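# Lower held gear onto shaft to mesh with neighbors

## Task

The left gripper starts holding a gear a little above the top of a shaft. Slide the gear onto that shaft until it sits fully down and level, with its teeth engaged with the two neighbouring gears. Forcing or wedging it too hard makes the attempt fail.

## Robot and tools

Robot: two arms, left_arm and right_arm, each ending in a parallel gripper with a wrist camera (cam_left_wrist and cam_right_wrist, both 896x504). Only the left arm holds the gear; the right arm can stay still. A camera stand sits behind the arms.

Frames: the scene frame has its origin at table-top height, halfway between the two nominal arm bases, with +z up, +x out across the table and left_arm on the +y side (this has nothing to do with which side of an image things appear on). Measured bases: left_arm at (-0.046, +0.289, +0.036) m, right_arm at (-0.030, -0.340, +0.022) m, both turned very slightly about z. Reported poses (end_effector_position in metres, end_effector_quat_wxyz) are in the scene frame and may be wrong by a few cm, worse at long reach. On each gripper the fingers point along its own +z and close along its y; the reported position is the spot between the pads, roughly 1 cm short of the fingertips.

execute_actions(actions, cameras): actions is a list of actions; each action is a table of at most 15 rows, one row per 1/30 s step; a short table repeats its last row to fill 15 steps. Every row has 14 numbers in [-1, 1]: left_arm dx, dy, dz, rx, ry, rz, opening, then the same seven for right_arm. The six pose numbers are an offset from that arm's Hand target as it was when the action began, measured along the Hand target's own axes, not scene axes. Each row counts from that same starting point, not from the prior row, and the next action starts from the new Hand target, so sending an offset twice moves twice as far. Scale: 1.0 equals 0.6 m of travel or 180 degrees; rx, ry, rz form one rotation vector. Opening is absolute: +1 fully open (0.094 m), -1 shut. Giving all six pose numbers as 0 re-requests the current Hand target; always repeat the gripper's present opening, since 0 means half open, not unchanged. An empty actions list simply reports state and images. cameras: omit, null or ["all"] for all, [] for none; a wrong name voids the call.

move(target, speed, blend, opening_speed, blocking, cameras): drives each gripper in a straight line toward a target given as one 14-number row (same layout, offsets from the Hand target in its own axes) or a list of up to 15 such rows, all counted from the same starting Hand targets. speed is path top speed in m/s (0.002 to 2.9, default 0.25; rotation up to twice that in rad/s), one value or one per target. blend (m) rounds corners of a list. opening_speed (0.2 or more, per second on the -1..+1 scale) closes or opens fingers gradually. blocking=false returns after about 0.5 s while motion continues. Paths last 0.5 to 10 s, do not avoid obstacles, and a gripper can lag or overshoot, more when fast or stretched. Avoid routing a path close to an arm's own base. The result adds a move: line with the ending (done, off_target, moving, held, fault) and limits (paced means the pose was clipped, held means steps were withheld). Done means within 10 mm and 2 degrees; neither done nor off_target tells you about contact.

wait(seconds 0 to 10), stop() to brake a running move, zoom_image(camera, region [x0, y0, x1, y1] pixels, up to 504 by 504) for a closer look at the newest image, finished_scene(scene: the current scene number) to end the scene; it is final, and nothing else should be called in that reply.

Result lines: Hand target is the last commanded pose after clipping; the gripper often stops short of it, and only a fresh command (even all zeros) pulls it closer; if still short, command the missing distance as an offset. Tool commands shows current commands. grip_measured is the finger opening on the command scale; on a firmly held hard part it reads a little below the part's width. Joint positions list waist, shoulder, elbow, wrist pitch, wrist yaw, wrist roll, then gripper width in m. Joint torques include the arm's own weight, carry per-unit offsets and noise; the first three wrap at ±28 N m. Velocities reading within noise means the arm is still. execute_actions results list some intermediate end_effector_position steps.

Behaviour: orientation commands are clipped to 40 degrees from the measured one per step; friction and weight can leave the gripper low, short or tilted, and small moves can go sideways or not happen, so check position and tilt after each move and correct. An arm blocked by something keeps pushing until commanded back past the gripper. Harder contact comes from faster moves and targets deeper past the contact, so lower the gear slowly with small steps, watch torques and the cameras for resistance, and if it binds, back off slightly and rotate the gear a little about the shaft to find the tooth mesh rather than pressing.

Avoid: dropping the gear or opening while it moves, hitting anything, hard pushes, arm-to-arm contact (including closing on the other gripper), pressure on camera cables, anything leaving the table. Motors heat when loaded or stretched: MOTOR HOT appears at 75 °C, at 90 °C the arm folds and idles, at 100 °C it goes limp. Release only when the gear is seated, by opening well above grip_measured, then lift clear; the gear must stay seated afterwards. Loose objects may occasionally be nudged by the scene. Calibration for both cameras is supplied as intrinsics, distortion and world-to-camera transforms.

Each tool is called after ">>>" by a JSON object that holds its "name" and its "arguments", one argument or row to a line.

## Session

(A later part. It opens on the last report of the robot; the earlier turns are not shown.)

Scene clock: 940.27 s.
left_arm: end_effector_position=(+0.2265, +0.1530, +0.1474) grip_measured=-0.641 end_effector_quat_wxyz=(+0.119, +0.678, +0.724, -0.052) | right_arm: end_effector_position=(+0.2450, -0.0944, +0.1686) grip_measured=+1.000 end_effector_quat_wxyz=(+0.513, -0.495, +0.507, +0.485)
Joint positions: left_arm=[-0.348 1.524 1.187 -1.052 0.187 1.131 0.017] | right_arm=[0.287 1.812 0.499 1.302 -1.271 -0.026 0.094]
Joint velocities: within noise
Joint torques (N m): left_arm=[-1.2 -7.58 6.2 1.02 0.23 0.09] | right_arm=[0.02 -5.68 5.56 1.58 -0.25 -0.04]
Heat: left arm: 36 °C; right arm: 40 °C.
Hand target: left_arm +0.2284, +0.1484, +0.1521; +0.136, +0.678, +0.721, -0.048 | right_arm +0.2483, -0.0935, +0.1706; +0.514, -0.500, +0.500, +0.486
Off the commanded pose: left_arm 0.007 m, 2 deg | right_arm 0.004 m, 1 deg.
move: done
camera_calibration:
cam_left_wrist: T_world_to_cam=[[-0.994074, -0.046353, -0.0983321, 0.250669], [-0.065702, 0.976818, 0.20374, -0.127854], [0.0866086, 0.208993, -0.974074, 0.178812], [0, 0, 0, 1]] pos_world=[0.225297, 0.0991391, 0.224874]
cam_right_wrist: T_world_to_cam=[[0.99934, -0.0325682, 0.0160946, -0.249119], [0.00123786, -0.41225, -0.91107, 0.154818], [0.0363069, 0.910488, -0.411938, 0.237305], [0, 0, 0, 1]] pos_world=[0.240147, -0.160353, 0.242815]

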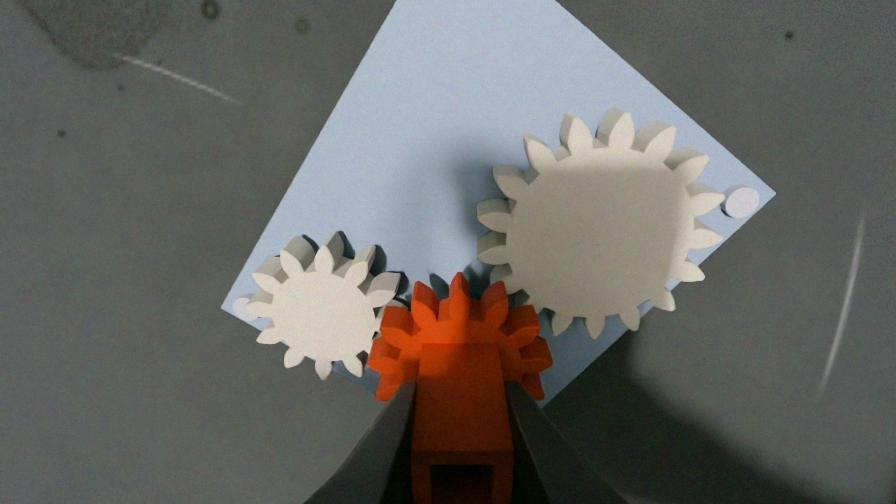

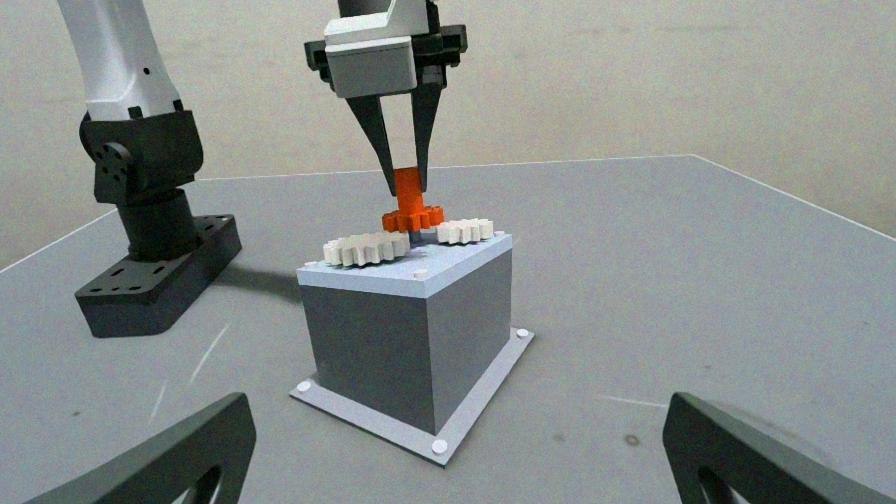

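>>> {"name": "move", "arguments": {
  "target": [0.0008,-0.0003,0.0085,0,0,0,-1,0,0,0,0,0,0,1],
  "speed": 0.03
}}

>>> {"name": "zoom_image", "arguments": {
  "camera": "cam_right_wrist",
  "region": [355, 160, 455, 260]
}}

>>> {"name": "zoom_image", "arguments": {
  "camera": "cam_left_wrist",
  "region": [350, 240, 560, 410]
}}

Scene clock: 973.70 s.
left_arm: end_effector_position=(+0.2264, +0.1531, +0.1473) grip_measured=-0.641 end_effector_quat_wxyz=(+0.122, +0.677, +0.724, -0.051) | right_arm: end_effector_position=(+0.2449, -0.0944, +0.1686) grip_measured=+1.000 end_effector_quat_wxyz=(+0.512, -0.495, +0.507, +0.486)
Joint positions: left_arm=[-0.348 1.518 1.179 -1.043 0.187 1.128 0.017] | right_arm=[0.287 1.812 0.499 1.302 -1.271 -0.026 0.094]
Joint velocities: within noise
Joint torques (N m): left_arm=[-1.37 -6.58 5.49 1.16 0.23 0.11] | right_arm=[-0.06 -5.64 5.59 1.57 -0.23 -0.02]
Heat: left arm: 36 °C; right arm: 39 °C.
Hand target: left_arm +0.2289, +0.1476, +0.1472; +0.136, +0.678, +0.721, -0.048 | right_arm +0.2482, -0.0934, +0.1705; +0.513, -0.500, +0.500, +0.486
Off the commanded pose: left_arm 0.006 m, 2 deg | right_arm 0.004 m, 1 deg.
move: done
camera_calibration:
cam_left_wrist: T_world_to_cam=[[-0.99336, -0.0495263, -0.103844, 0.251682], [-0.0697005, 0.977169, 0.200707, -0.126629], [0.0915329, 0.206612, -0.974132, 0.177929], [0, 0, 0, 1]] pos_world=[0.224899, 0.09944, 0.224878]
cam_right_wrist: T_world_to_cam=[[0.999358, -0.0321951, 0.0157075, -0.24887], [0.00103578, -0.412328, -0.911035, 0.154846], [0.0358075, 0.910466, -0.41203, 0.237448], [0, 0, 0, 1]] pos_world=[0.240047, -0.160353, 0.242815]

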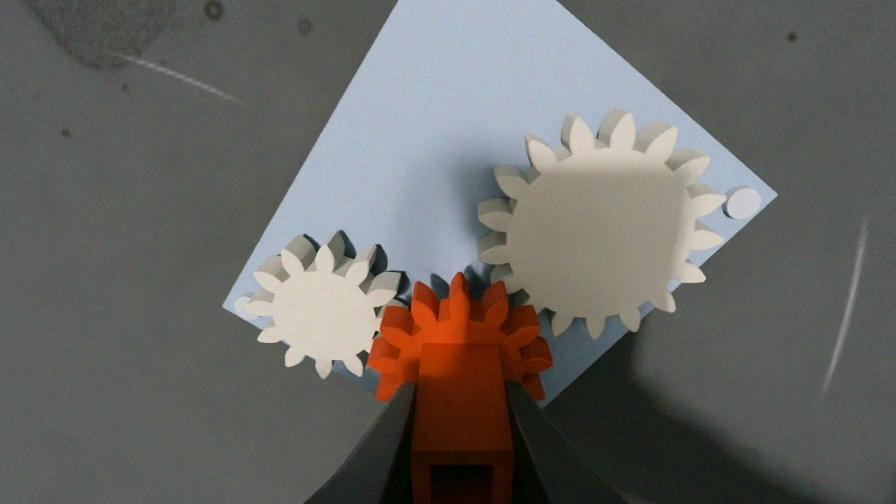

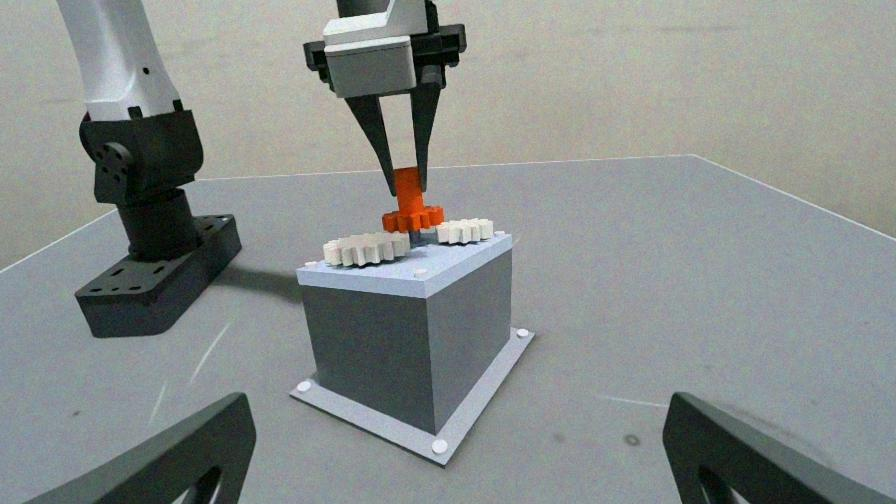

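Scaled by 5.040 from the camera's 896x504 image, which has a finer 1280x720 frame.

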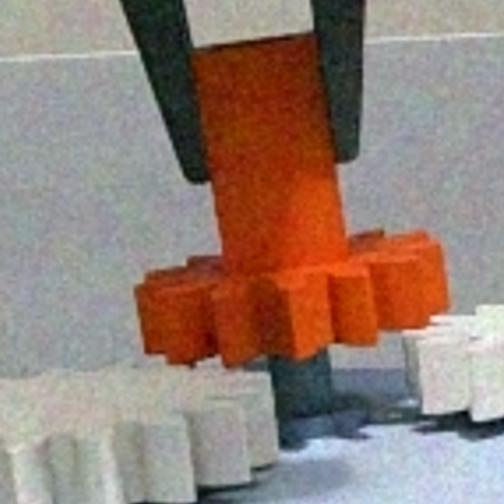

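Scaled by 2.400 from the camera's 896x504 image, which has a finer 1280x720 frame.

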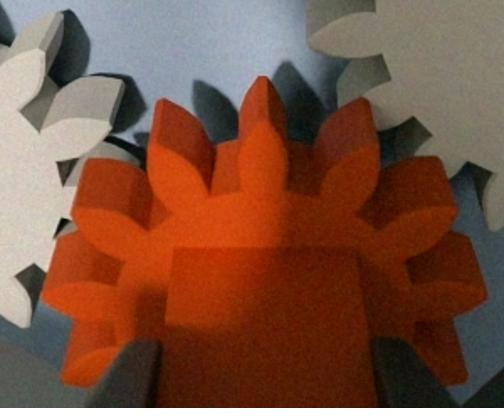

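>>> {"name": "zoom_image", "arguments": {
  "camera": "cam_left_wrist",
  "region": [230, 220, 410, 390]
}}

>>> {"name": "zoom_image", "arguments": {
  "camera": "cam_left_wrist",
  "region": [460, 90, 740, 350]
}}

Scaled by 2.800 from the camera's 896x504 image, which has a finer 1280x720 frame.

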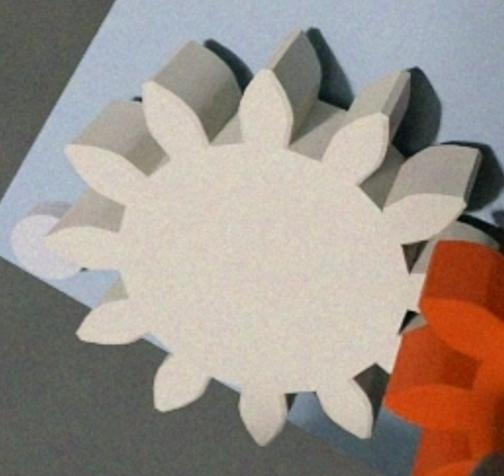

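Scaled by 1.800 from the camera's 896x504 image, which has a finer 1280x720 frame.

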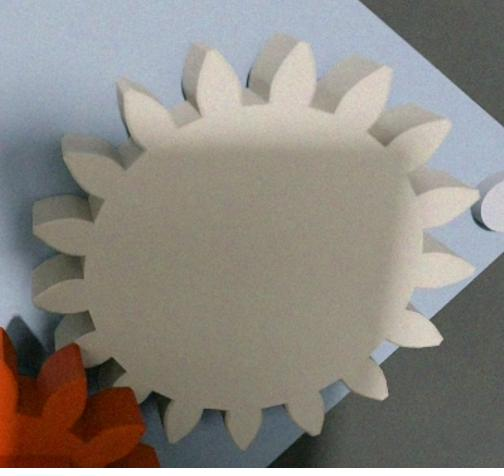

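>>> {"name": "move", "arguments": {
  "target": [-0.001,0.0003,-0.0095,-0.0055,0,-0.05,-1,0,0,0,0,0,0,1],
  "speed": 0.05
}}

>>> {"name": "zoom_image", "arguments": {
  "camera": "cam_left_wrist",
  "region": [230, 190, 410, 390]
}}

>>> {"name": "zoom_image", "arguments": {
  "camera": "cam_left_wrist",
  "region": [460, 110, 760, 390]
}}

Scene clock: 1072.40 s.
left_arm: end_effector_position=(+0.2266, +0.1530, +0.1477) grip_measured=-0.641 end_effector_quat_wxyz=(+0.120, +0.618, +0.775, -0.055) | right_arm: end_effector_position=(+0.2449, -0.0944, +0.1686) grip_measured=+1.000 end_effector_quat_wxyz=(+0.512, -0.495, +0.507, +0.486)
Joint positions: left_arm=[-0.353 1.51 1.173 -1.036 0.177 0.966 0.017] | right_arm=[0.287 1.812 0.499 1.302 -1.271 -0.026 0.094]
Joint velocities: within noise
Joint torques (N m): left_arm=[-1.11 -7.49 6.28 1.04 0.24 0.07] | right_arm=[-0.09 -5.72 5.59 1.58 -0.22 -0.05]
Heat: left arm: 35 °C; right arm: 36 °C.
Hand target: left_arm +0.2284, +0.1485, +0.1527; +0.138, +0.618, +0.772, -0.052 | right_arm +0.2482, -0.0934, +0.1706; +0.514, -0.500, +0.500, +0.486
Off the commanded pose: left_arm 0.007 m, 2 deg | right_arm 0.004 m, 1 deg.
move: done
camera_calibration:
cam_left_wrist: T_world_to_cam=[[-0.976393, -0.202103, -0.0762271, 0.267435], [-0.213282, 0.95789, 0.192242, -0.0898946], [0.0341645, 0.203962, -0.978383, 0.192352], [0, 0, 0, 1]] pos_world=[0.235377, 0.100926, 0.225861]
cam_right_wrist: T_world_to_cam=[[0.999358, -0.0321951, 0.0157075, -0.24887], [0.00103578, -0.412328, -0.911035, 0.154846], [0.0358075, 0.910466, -0.41203, 0.237448], [0, 0, 0, 1]] pos_world=[0.240047, -0.160353, 0.242815]

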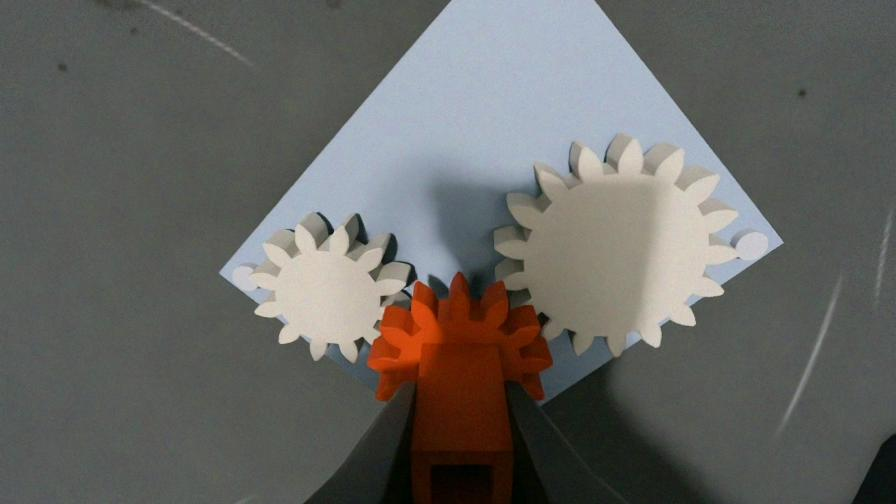

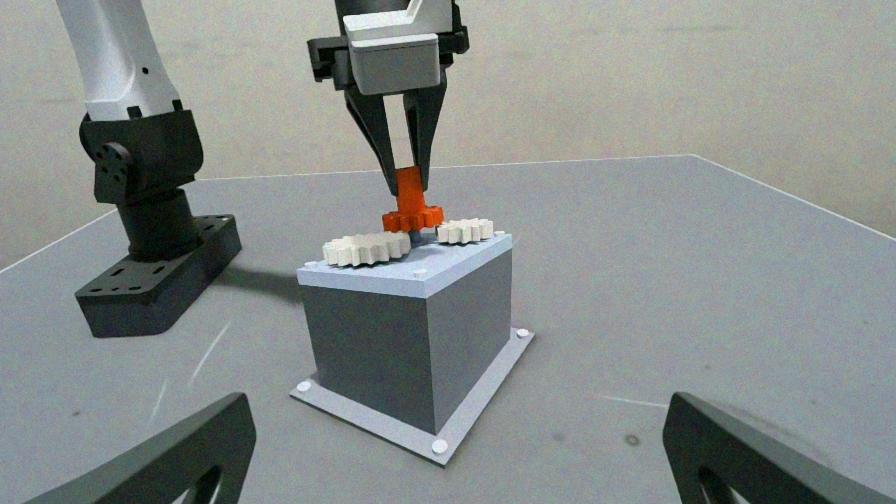

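Scaled by 2.520 from the camera's 896x504 image, which has a finer 1280x720 frame.

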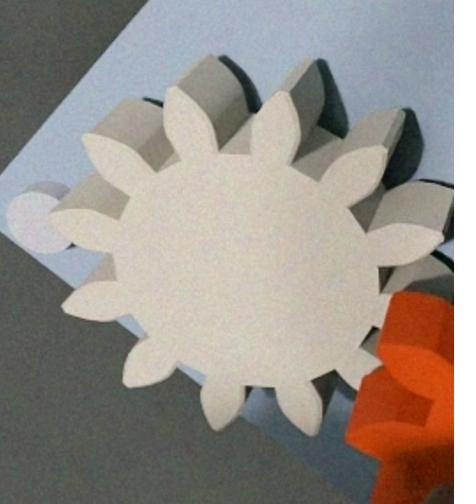

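Scaled by 1.680 from the camera's 896x504 image, which has a finer 1280x720 frame.

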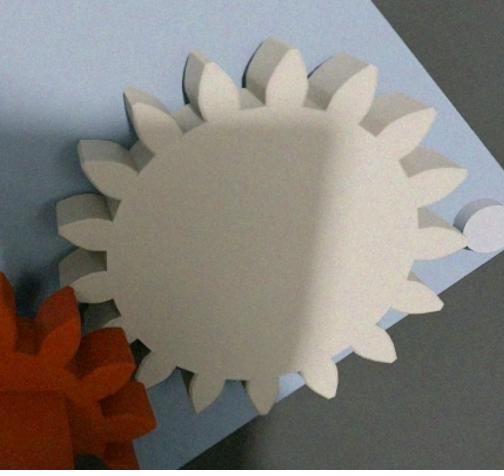

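>>> {"name": "move", "arguments": {
  "target": [0.001,-0.0003,0.0095,0,0,0,-1,0,0,0,0,0,0,1],
  "speed": 0.03
}}

>>> {"name": "zoom_image", "arguments": {
  "camera": "cam_right_wrist",
  "region": [355, 160, 455, 260]
}}

>>> {"name": "zoom_image", "arguments": {
  "camera": "cam_left_wrist",
  "region": [300, 240, 640, 410]
}}

Scene clock: 1114.13 s.
left_arm: end_effector_position=(+0.2265, +0.1531, +0.1474) grip_measured=-0.641 end_effector_quat_wxyz=(+0.124, +0.617, +0.775, -0.053) | right_arm: end_effector_position=(+0.2449, -0.0944, +0.1686) grip_measured=+1.000 end_effector_quat_wxyz=(+0.512, -0.495, +0.507, +0.486)
Joint positions: left_arm=[-0.353 1.503 1.164 -1.026 0.176 0.963 0.017] | right_arm=[0.287 1.812 0.499 1.302 -1.271 -0.026 0.094]
Joint velocities: within noise
Joint torques (N m): left_arm=[-1.35 -6.42 5.53 1.23 0.22 0.08] | right_arm=[0.01 -5.64 5.63 1.56 -0.23 -0.04]
Heat: left arm: 36 °C; right arm: 35 °C.
Hand target: left_arm +0.2289, +0.1475, +0.1472; +0.138, +0.618, +0.772, -0.052 | right_arm +0.2482, -0.0934, +0.1706; +0.514, -0.500, +0.500, +0.486
Off the commanded pose: left_arm 0.006 m, 2 deg | right_arm 0.004 m, 1 deg.
move: done
camera_calibration:
cam_left_wrist: T_world_to_cam=[[-0.975314, -0.204845, -0.0824695, 0.268338], [-0.217081, 0.957877, 0.188012, -0.0884433], [0.0404822, 0.201273, -0.978698, 0.191077], [0, 0, 0, 1]] pos_world=[0.234779, 0.101227, 0.225765]
cam_right_wrist: T_world_to_cam=[[0.999358, -0.0321951, 0.0157075, -0.24887], [0.00103578, -0.412328, -0.911035, 0.154846], [0.0358075, 0.910466, -0.41203, 0.237448], [0, 0, 0, 1]] pos_world=[0.240047, -0.160353, 0.242815]

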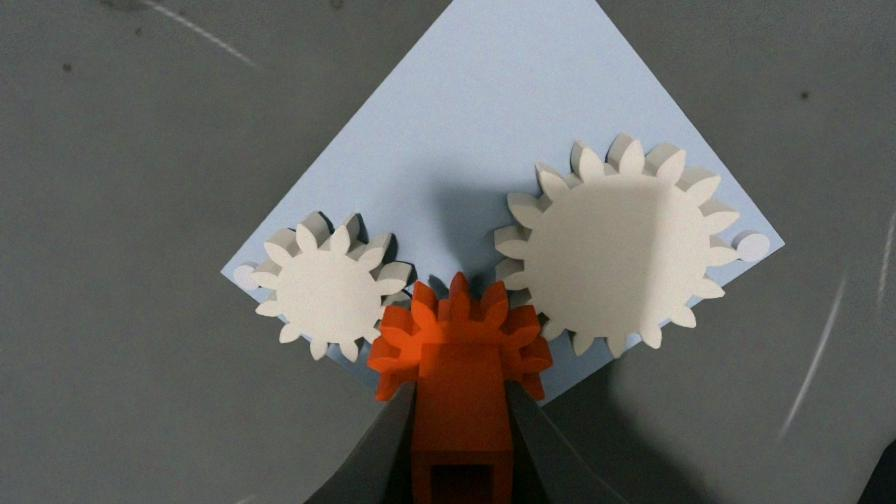

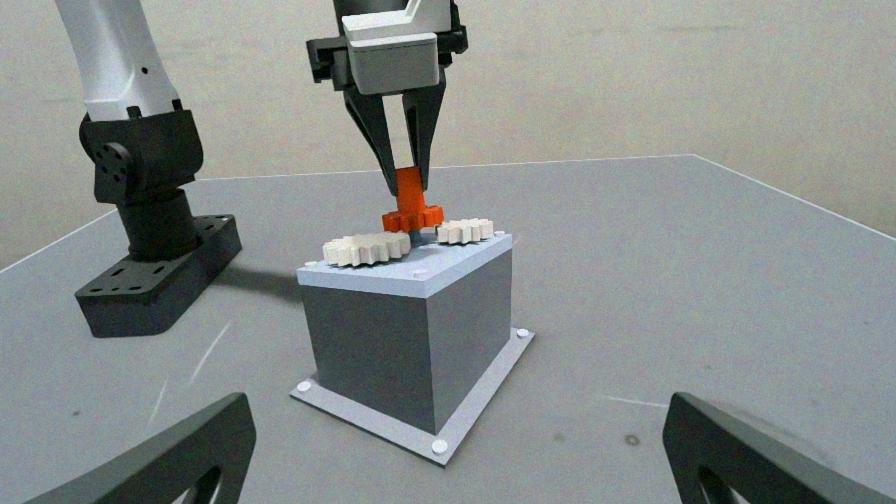

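Scaled by 5.040 from the camera's 896x504 image, which has a finer 1280x720 frame.

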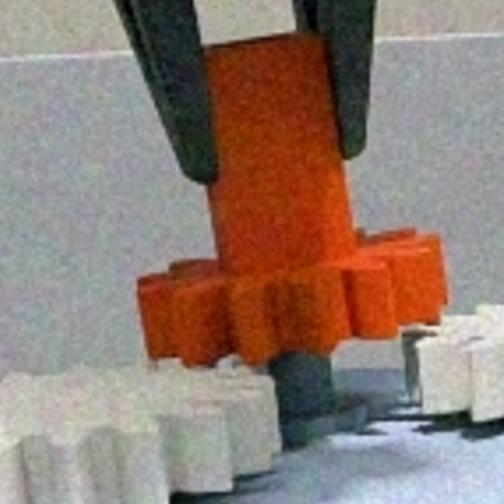

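Scaled by 1.482 from the camera's 896x504 image, which has a finer 1280x720 frame.

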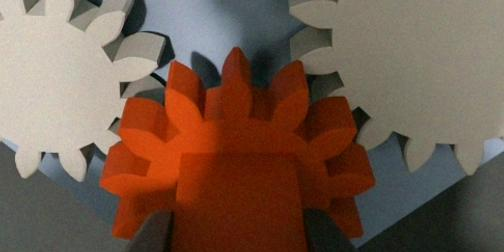

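>>> {"name": "move", "arguments": {
  "target": [
    [0.0004,-0.0001,0.005,0.0018,0,0.017,-1,0,0,0,0,0,0,1],
    [0.0004,-0.0001,0.005,-0.0018,0,-0.017,-1,0,0,0,0,0,0,1],
    [0.0004,-0.0001,0.005,0,0,0,-1,0,0,0,0,0,0,1]
  ],
  "speed": 0.05
}}

>>> {"name": "zoom_image", "arguments": {
  "camera": "cam_right_wrist",
  "region": [355, 160, 455, 260]
}}

>>> {"name": "zoom_image", "arguments": {
  "camera": "cam_left_wrist",
  "region": [460, 110, 760, 390]
}}

Scene clock: 1146.87 s.
left_arm: end_effector_position=(+0.2265, +0.1532, +0.1472) grip_measured=-0.641 end_effector_quat_wxyz=(+0.127, +0.608, +0.782, -0.053) | right_arm: end_effector_position=(+0.2449, -0.0944, +0.1686) grip_measured=+1.000 end_effector_quat_wxyz=(+0.512, -0.495, +0.507, +0.486)
Joint positions: left_arm=[-0.354 1.496 1.155 -1.016 0.175 0.939 0.017] | right_arm=[0.287 1.812 0.499 1.302 -1.271 -0.026 0.094]
Joint velocities: within noise
Joint torques (N m): left_arm=[-1.4 -5.48 5.57 1.27 0.21 0.27] | right_arm=[0.05 -5.67 5.59 1.57 -0.23 -0.09]
Heat: left arm: 36 °C; right arm: 35 °C.
Hand target: left_arm +0.2293, +0.1471, +0.1441; +0.138, +0.618, +0.772, -0.052 | right_arm +0.2482, -0.0934, +0.1706; +0.514, -0.500, +0.500, +0.486
Off the commanded pose: left_arm 0.007 m, 2 deg | right_arm 0.004 m, 1 deg.
move: done
camera_calibration:
cam_left_wrist: T_world_to_cam=[[-0.970143, -0.227742, -0.0834062, 0.270857], [-0.239574, 0.953418, 0.183297, -0.0819669], [0.0377765, 0.197806, -0.979513, 0.192085], [0, 0, 0, 1]] pos_world=[0.235877, 0.101839, 0.225765]
cam_right_wrist: T_world_to_cam=[[0.999358, -0.0321951, 0.0157075, -0.24887], [0.00103578, -0.412328, -0.911035, 0.154846], [0.0358075, 0.910466, -0.41203, 0.237448], [0, 0, 0, 1]] pos_world=[0.240047, -0.160353, 0.242815]

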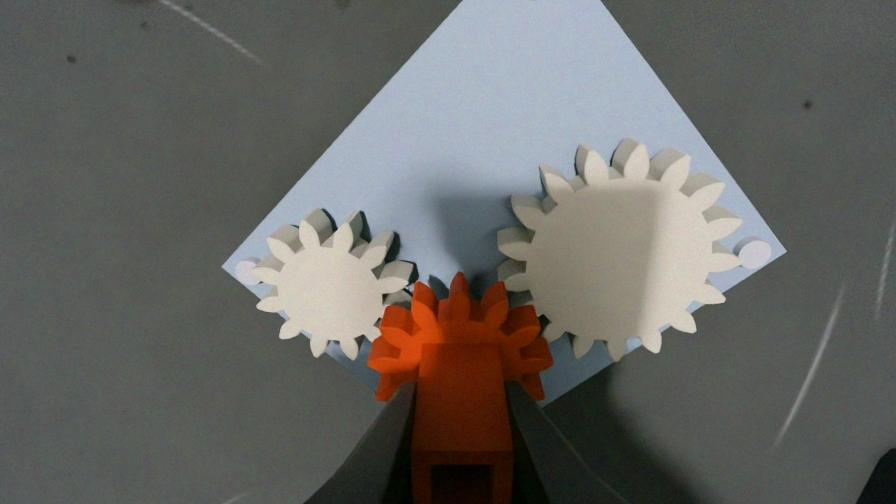

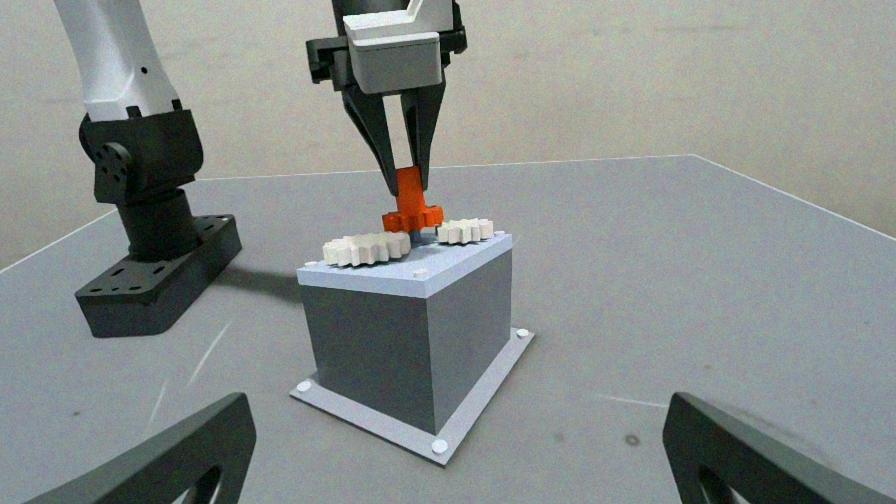

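Scaled by 5.040 from the camera's 896x504 image, which has a finer 1280x720 frame.

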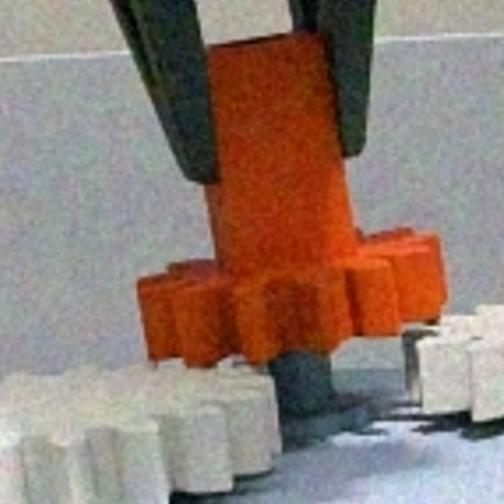

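Scaled by 1.680 from the camera's 896x504 image, which has a finer 1280x720 frame.

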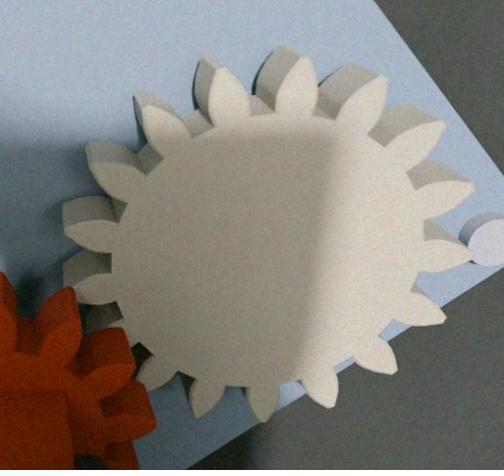

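>>> {"name": "zoom_image", "arguments": {
  "camera": "cam_left_wrist",
  "region": [340, 240, 460, 400]
}}

>>> {"name": "zoom_image", "arguments": {
  "camera": "cam_left_wrist",
  "region": [460, 250, 600, 410]
}}

>>> {"name": "zoom_image", "arguments": {
  "camera": "cam_right_wrist",
  "region": [400, 195, 460, 245]
}}

Scaled by 3.150 from the camera's 896x504 image, which has a finer 1280x720 frame.

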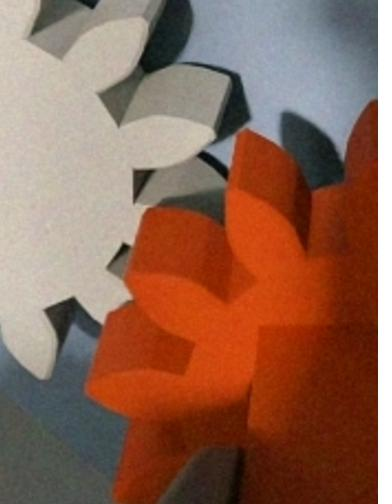

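Scaled by 3.150 from the camera's 896x504 image, which has a finer 1280x720 frame.

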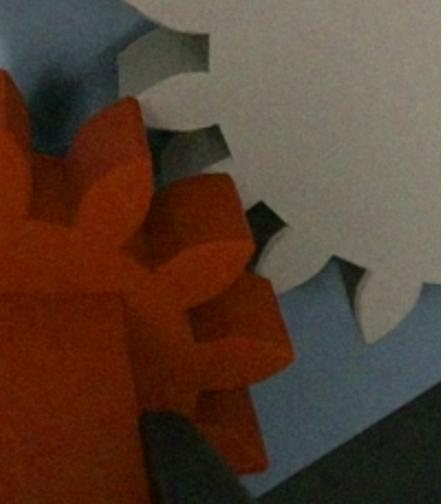

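Scaled by 8.400 from the camera's 896x504 image, which has a finer 1280x720 frame.

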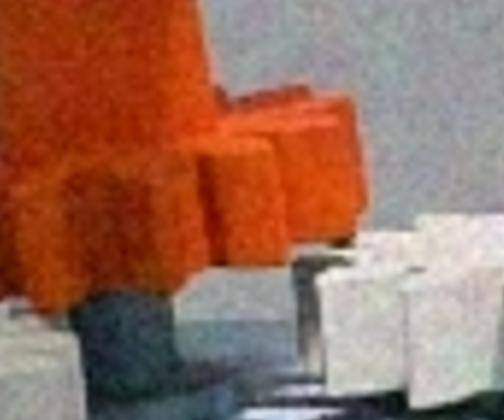

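>>> {"name": "move", "arguments": {
  "target": [
    [-0.0034,0.0008,-0.024,0,0,0,-1,0,0,0,0,0,0,1],
    [-0.0034,0.0008,-0.024,0.0086,0,0.0773,-1,0,0,0,0,0,0,1]
  ],
  "speed": 0.04
}}

>>> {"name": "zoom_image", "arguments": {
  "camera": "cam_left_wrist",
  "region": [340, 240, 460, 400]
}}

>>> {"name": "zoom_image", "arguments": {
  "camera": "cam_left_wrist",
  "region": [460, 240, 600, 400]
}}

>>> {"name": "zoom_image", "arguments": {
  "camera": "cam_right_wrist",
  "region": [355, 160, 455, 260]
}}

Scene clock: 1241.27 s.
left_arm: end_effector_position=(+0.2245, +0.1539, +0.1516) grip_measured=-0.641 end_effector_quat_wxyz=(+0.125, +0.705, +0.697, -0.040) | right_arm: end_effector_position=(+0.2449, -0.0944, +0.1686) grip_measured=+1.000 end_effector_quat_wxyz=(+0.512, -0.495, +0.507, +0.486)
Joint positions: left_arm=[-0.354 1.501 1.18 -1.053 0.175 1.201 0.017] | right_arm=[0.287 1.812 0.499 1.302 -1.271 -0.026 0.094]
Joint velocities: within noise
Joint torques (N m): left_arm=[-0.39 -5.05 9.68 0.68 0.39 0.28] | right_arm=[-0.09 -5.74 5.63 1.55 -0.22 -0.04]
Heat: left arm: 35 °C; right arm: 34 °C.
Hand target: left_arm +0.2280, +0.1488, +0.1585; +0.135, +0.709, +0.691, -0.045 | right_arm +0.2482, -0.0934, +0.1706; +0.514, -0.500, +0.500, +0.486
Off the commanded pose: left_arm 0.009 m, 2 deg | right_arm 0.004 m, 1 deg.
move: done
camera_calibration:
cam_left_wrist: T_world_to_cam=[[-0.990822, 0.0256357, -0.132721, 0.242557], [-0.00353572, 0.976601, 0.215031, -0.145377], [0.135128, 0.213527, -0.967547, 0.170268], [0, 0, 0, 1]] pos_world=[0.216809, 0.0994003, 0.228195]
cam_right_wrist: T_world_to_cam=[[0.999358, -0.0321951, 0.0157075, -0.24887], [0.00103578, -0.412328, -0.911035, 0.154846], [0.0358075, 0.910466, -0.41203, 0.237448], [0, 0, 0, 1]] pos_world=[0.240047, -0.160353, 0.242815]

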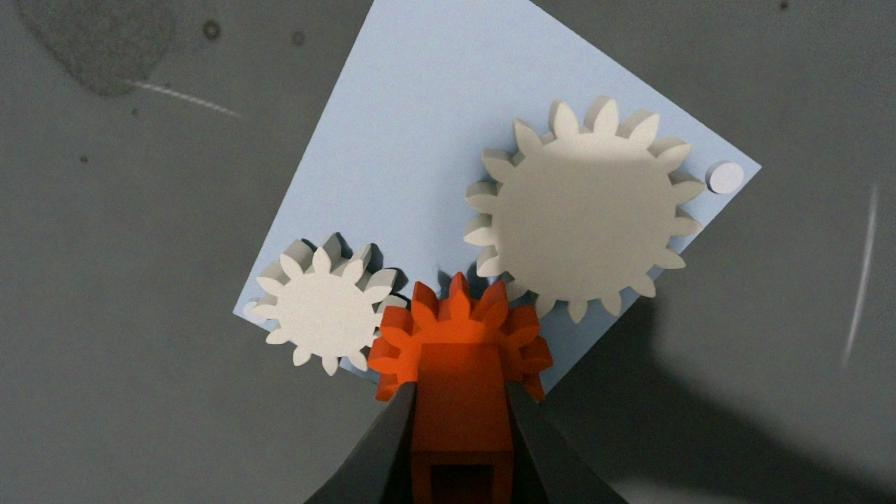

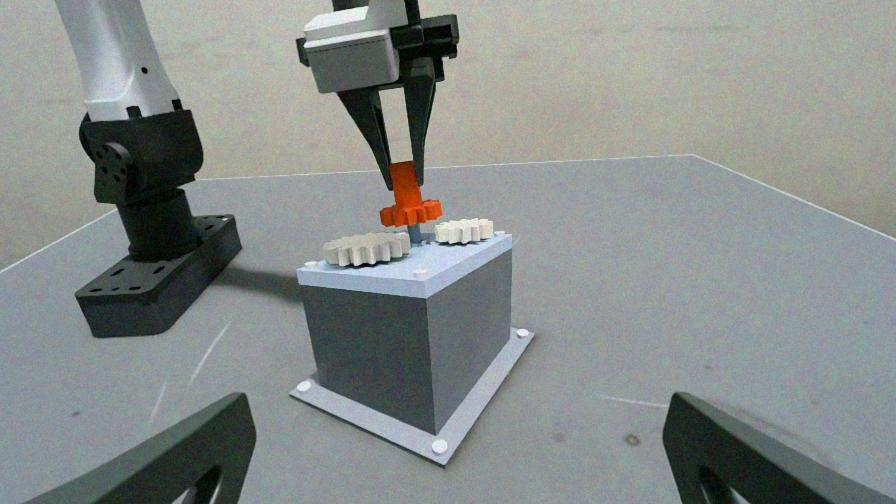

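Scaled by 3.150 from the camera's 896x504 image, which has a finer 1280x720 frame.

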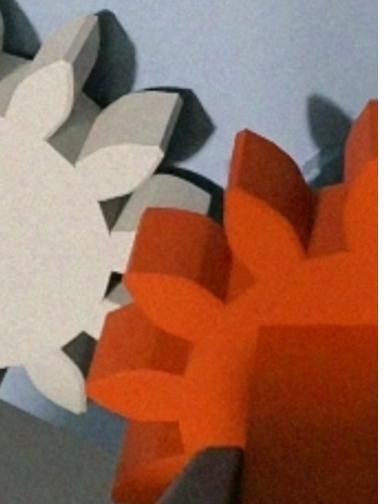

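Scaled by 3.150 from the camera's 896x504 image, which has a finer 1280x720 frame.

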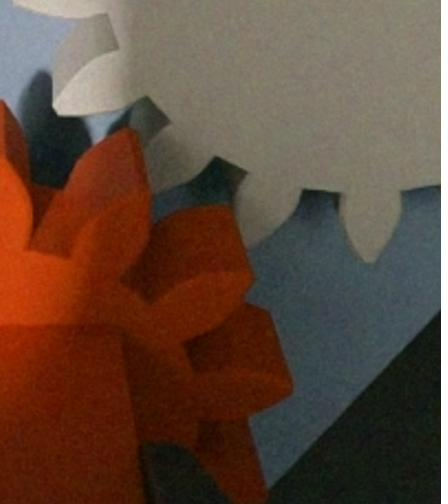

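Scaled by 5.040 from the camera's 896x504 image, which has a finer 1280x720 frame.

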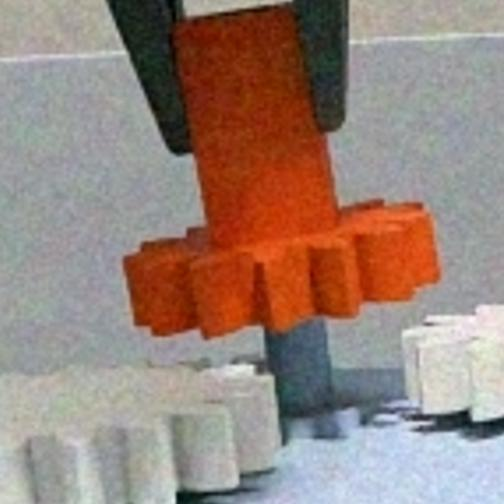

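>>> {"name": "move", "arguments": {
  "target": [0.002,-0.0001,0.0177,0,0,0,-1,0,0,0,0,0,0,1],
  "speed": 0.03
}}

>>> {"name": "zoom_image", "arguments": {
  "camera": "cam_right_wrist",
  "region": [355, 160, 455, 260]
}}

>>> {"name": "zoom_image", "arguments": {
  "camera": "cam_left_wrist",
  "region": [340, 240, 600, 400]
}}

Scene clock: 1279.37 s.
left_arm: end_effector_position=(+0.2257, +0.1532, +0.1491) grip_measured=-0.641 end_effector_quat_wxyz=(+0.123, +0.705, +0.697, -0.041) | right_arm: end_effector_position=(+0.2449, -0.0944, +0.1686) grip_measured=+1.000 end_effector_quat_wxyz=(+0.512, -0.495, +0.507, +0.486)
Joint positions: left_arm=[-0.354 1.511 1.18 -1.047 0.177 1.201 0.017] | right_arm=[0.287 1.812 0.499 1.302 -1.271 -0.026 0.094]
Joint velocities: within noise
Joint torques (N m): left_arm=[-0.62 -5.08 6.67 1.06 0.41 0.24] | right_arm=[0.03 -5.71 5.57 1.58 -0.24 -0.06]
Heat: left arm: 41 °C; right arm: 34 °C.
Hand target: left_arm +0.2293, +0.1473, +0.1480; +0.135, +0.709, +0.691, -0.045 | right_arm +0.2482, -0.0934, +0.1706; +0.514, -0.500, +0.500, +0.486
Off the commanded pose: left_arm 0.007 m, 2 deg | right_arm 0.004 m, 1 deg.
move: done
camera_calibration:
cam_left_wrist: T_world_to_cam=[[-0.991406, 0.0266742, -0.128073, 0.242607], [-0.00154765, 0.976532, 0.215366, -0.144555], [0.130812, 0.213713, -0.968099, 0.168876], [0, 0, 0, 1]] pos_world=[0.218208, 0.0985998, 0.225693]
cam_right_wrist: T_world_to_cam=[[0.999358, -0.0321951, 0.0157075, -0.24887], [0.00103578, -0.412328, -0.911035, 0.154846], [0.0358075, 0.910466, -0.41203, 0.237448], [0, 0, 0, 1]] pos_world=[0.240047, -0.160353, 0.242815]

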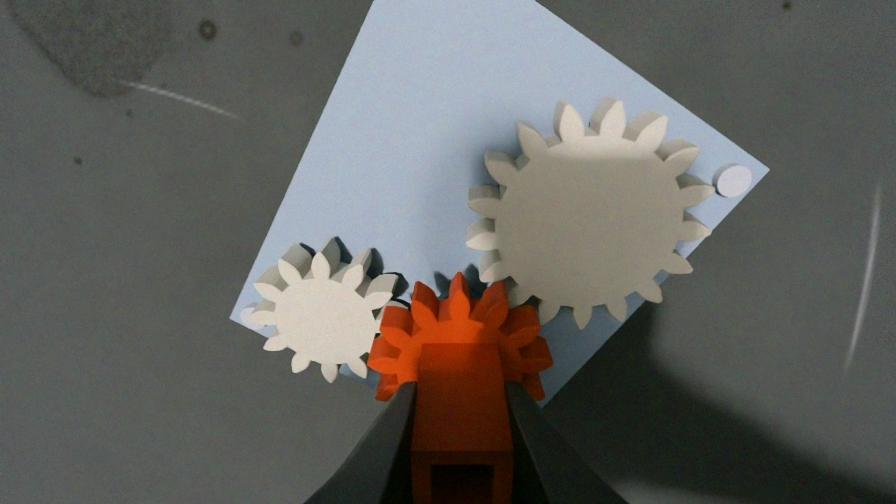

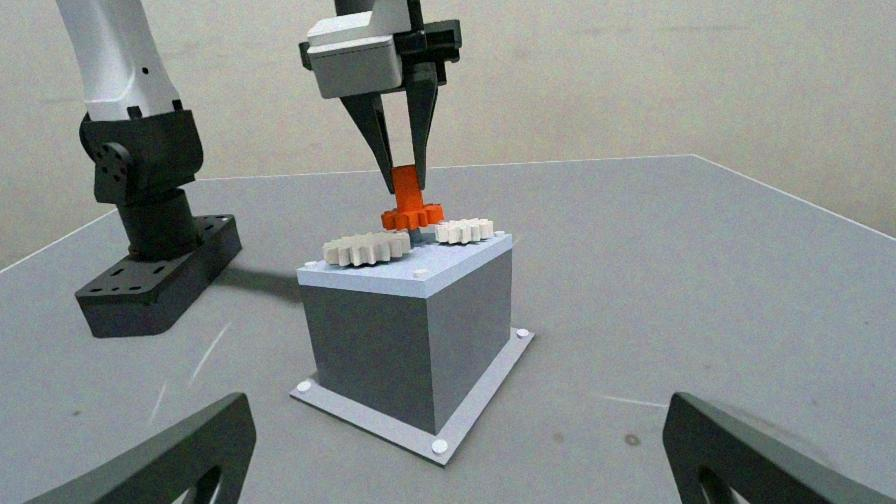

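Scaled by 5.040 from the camera's 896x504 image, which has a finer 1280x720 frame.

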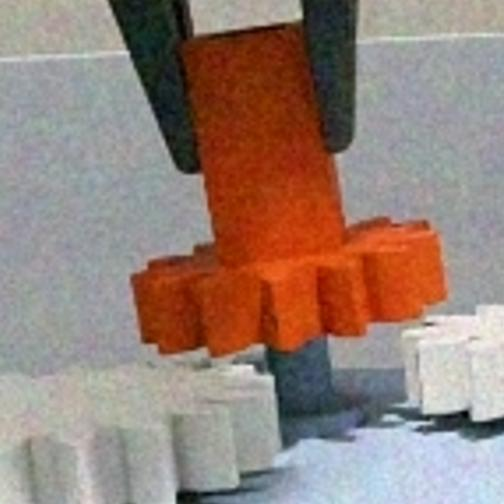

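Scaled by 1.938 from the camera's 896x504 image, which has a finer 1280x720 frame.

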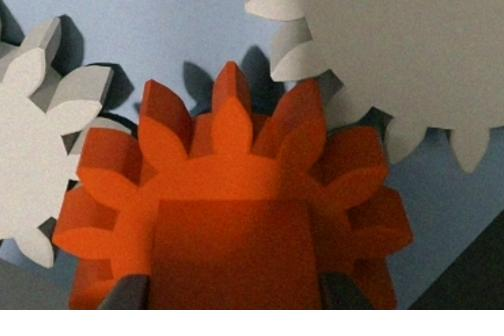

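>>> {"name": "move", "arguments": {
  "target": [
    [0,0.0012,-0.006,0.0077,0,-0.002,-1,0,0,0,0,0,0,1],
    [0,0.0012,0.0002,0.0077,0,-0.002,-1,0,0,0,0,0,0,1]
  ],
  "speed": 0.03
}}

>>> {"name": "zoom_image", "arguments": {
  "camera": "cam_right_wrist",
  "region": [355, 160, 455, 260]
}}

Scene clock: 1298.67 s.
left_arm: end_effector_position=(+0.2258, +0.1528, +0.1474) grip_measured=-0.641 end_effector_quat_wxyz=(+0.118, +0.706, +0.697, -0.045) | right_arm: end_effector_position=(+0.2449, -0.0944, +0.1686) grip_measured=+1.000 end_effector_quat_wxyz=(+0.512, -0.495, +0.507, +0.486)
Joint positions: left_arm=[-0.354 1.525 1.189 -1.055 0.179 1.203 0.017] | right_arm=[0.287 1.812 0.499 1.302 -1.271 -0.026 0.094]
Joint velocities: within noise
Joint torques (N m): left_arm=[-0.06 -4.33 8.28 0.85 0.44 0.27] | right_arm=[-0.01 -5.7 5.59 1.56 -0.22 -0.04]
Heat: left arm: 40 °C; right arm: 34 °C.
Hand target: left_arm +0.2300, +0.1473, +0.1480; +0.126, +0.708, +0.692, -0.054 | right_arm +0.2482, -0.0934, +0.1706; +0.514, -0.500, +0.500, +0.486
Off the commanded pose: left_arm 0.007 m, 2 deg | right_arm 0.004 m, 1 deg.
move: done
camera_calibration:
cam_left_wrist: T_world_to_cam=[[-0.992913, 0.0288835, -0.11528, 0.240728], [0.00302657, 0.975848, 0.218432, -0.1452], [0.118804, 0.216535, -0.969019, 0.169674], [0, 0, 0, 1]] pos_world=[0.219304, 0.0979997, 0.223885]
cam_right_wrist: T_world_to_cam=[[0.999358, -0.0321951, 0.0157075, -0.24887], [0.00103578, -0.412328, -0.911035, 0.154846], [0.0358075, 0.910466, -0.41203, 0.237448], [0, 0, 0, 1]] pos_world=[0.240047, -0.160353, 0.242815]

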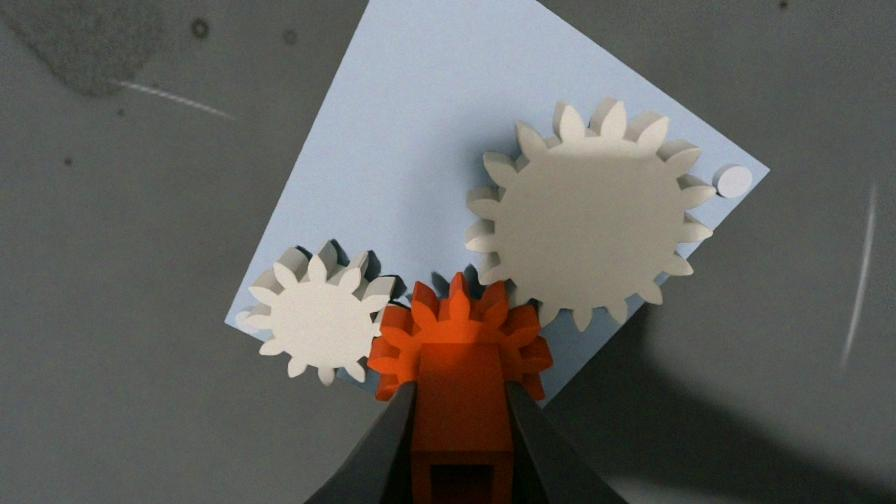

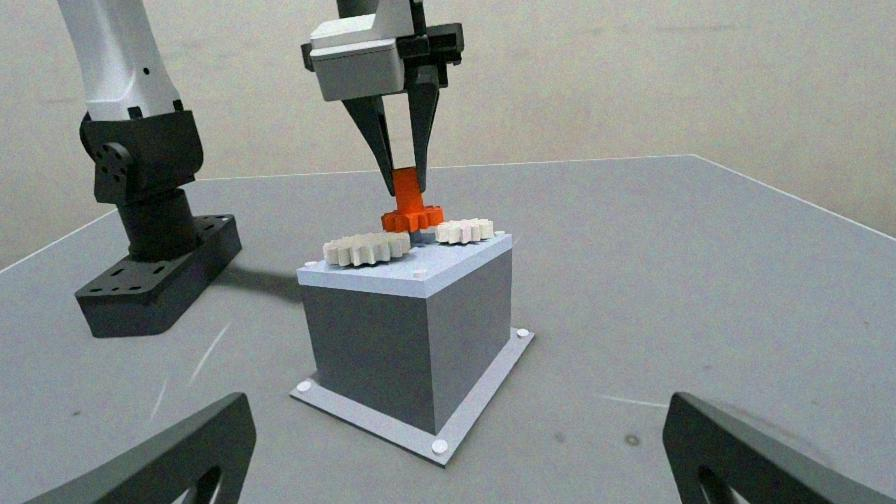

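Scaled by 5.040 from the camera's 896x504 image, which has a finer 1280x720 frame.

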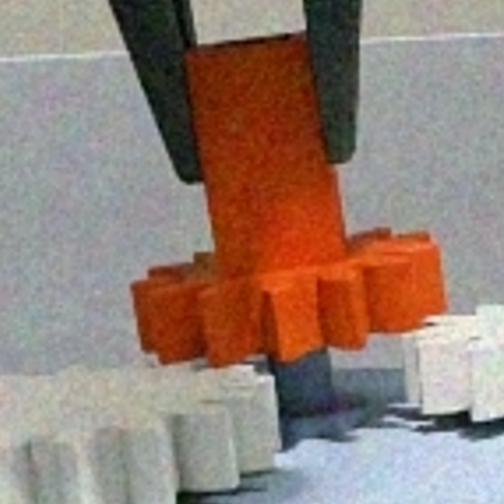

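>>> {"name": "zoom_image", "arguments": {
  "camera": "cam_left_wrist",
  "region": [340, 240, 460, 400]
}}

>>> {"name": "zoom_image", "arguments": {
  "camera": "cam_left_wrist",
  "region": [460, 240, 600, 400]
}}

>>> {"name": "zoom_image", "arguments": {
  "camera": "cam_right_wrist",
  "region": [400, 195, 460, 245]
}}

Scaled by 3.150 from the camera's 896x504 image, which has a finer 1280x720 frame.

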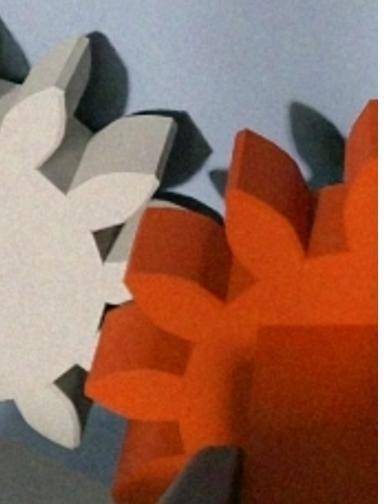

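Scaled by 3.150 from the camera's 896x504 image, which has a finer 1280x720 frame.

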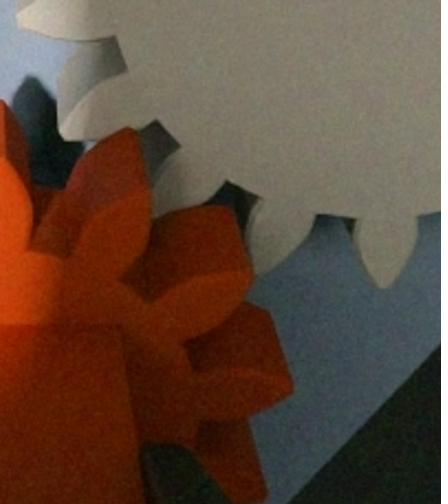

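Scaled by 8.400 from the camera's 896x504 image, which has a finer 1280x720 frame.

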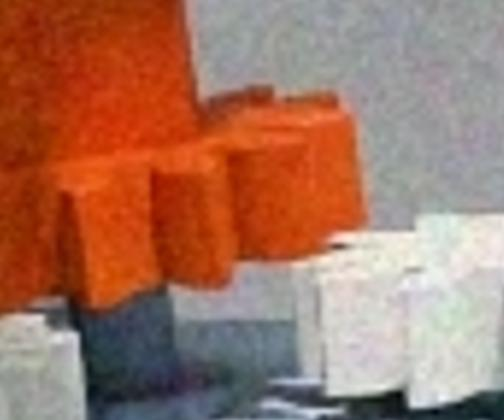

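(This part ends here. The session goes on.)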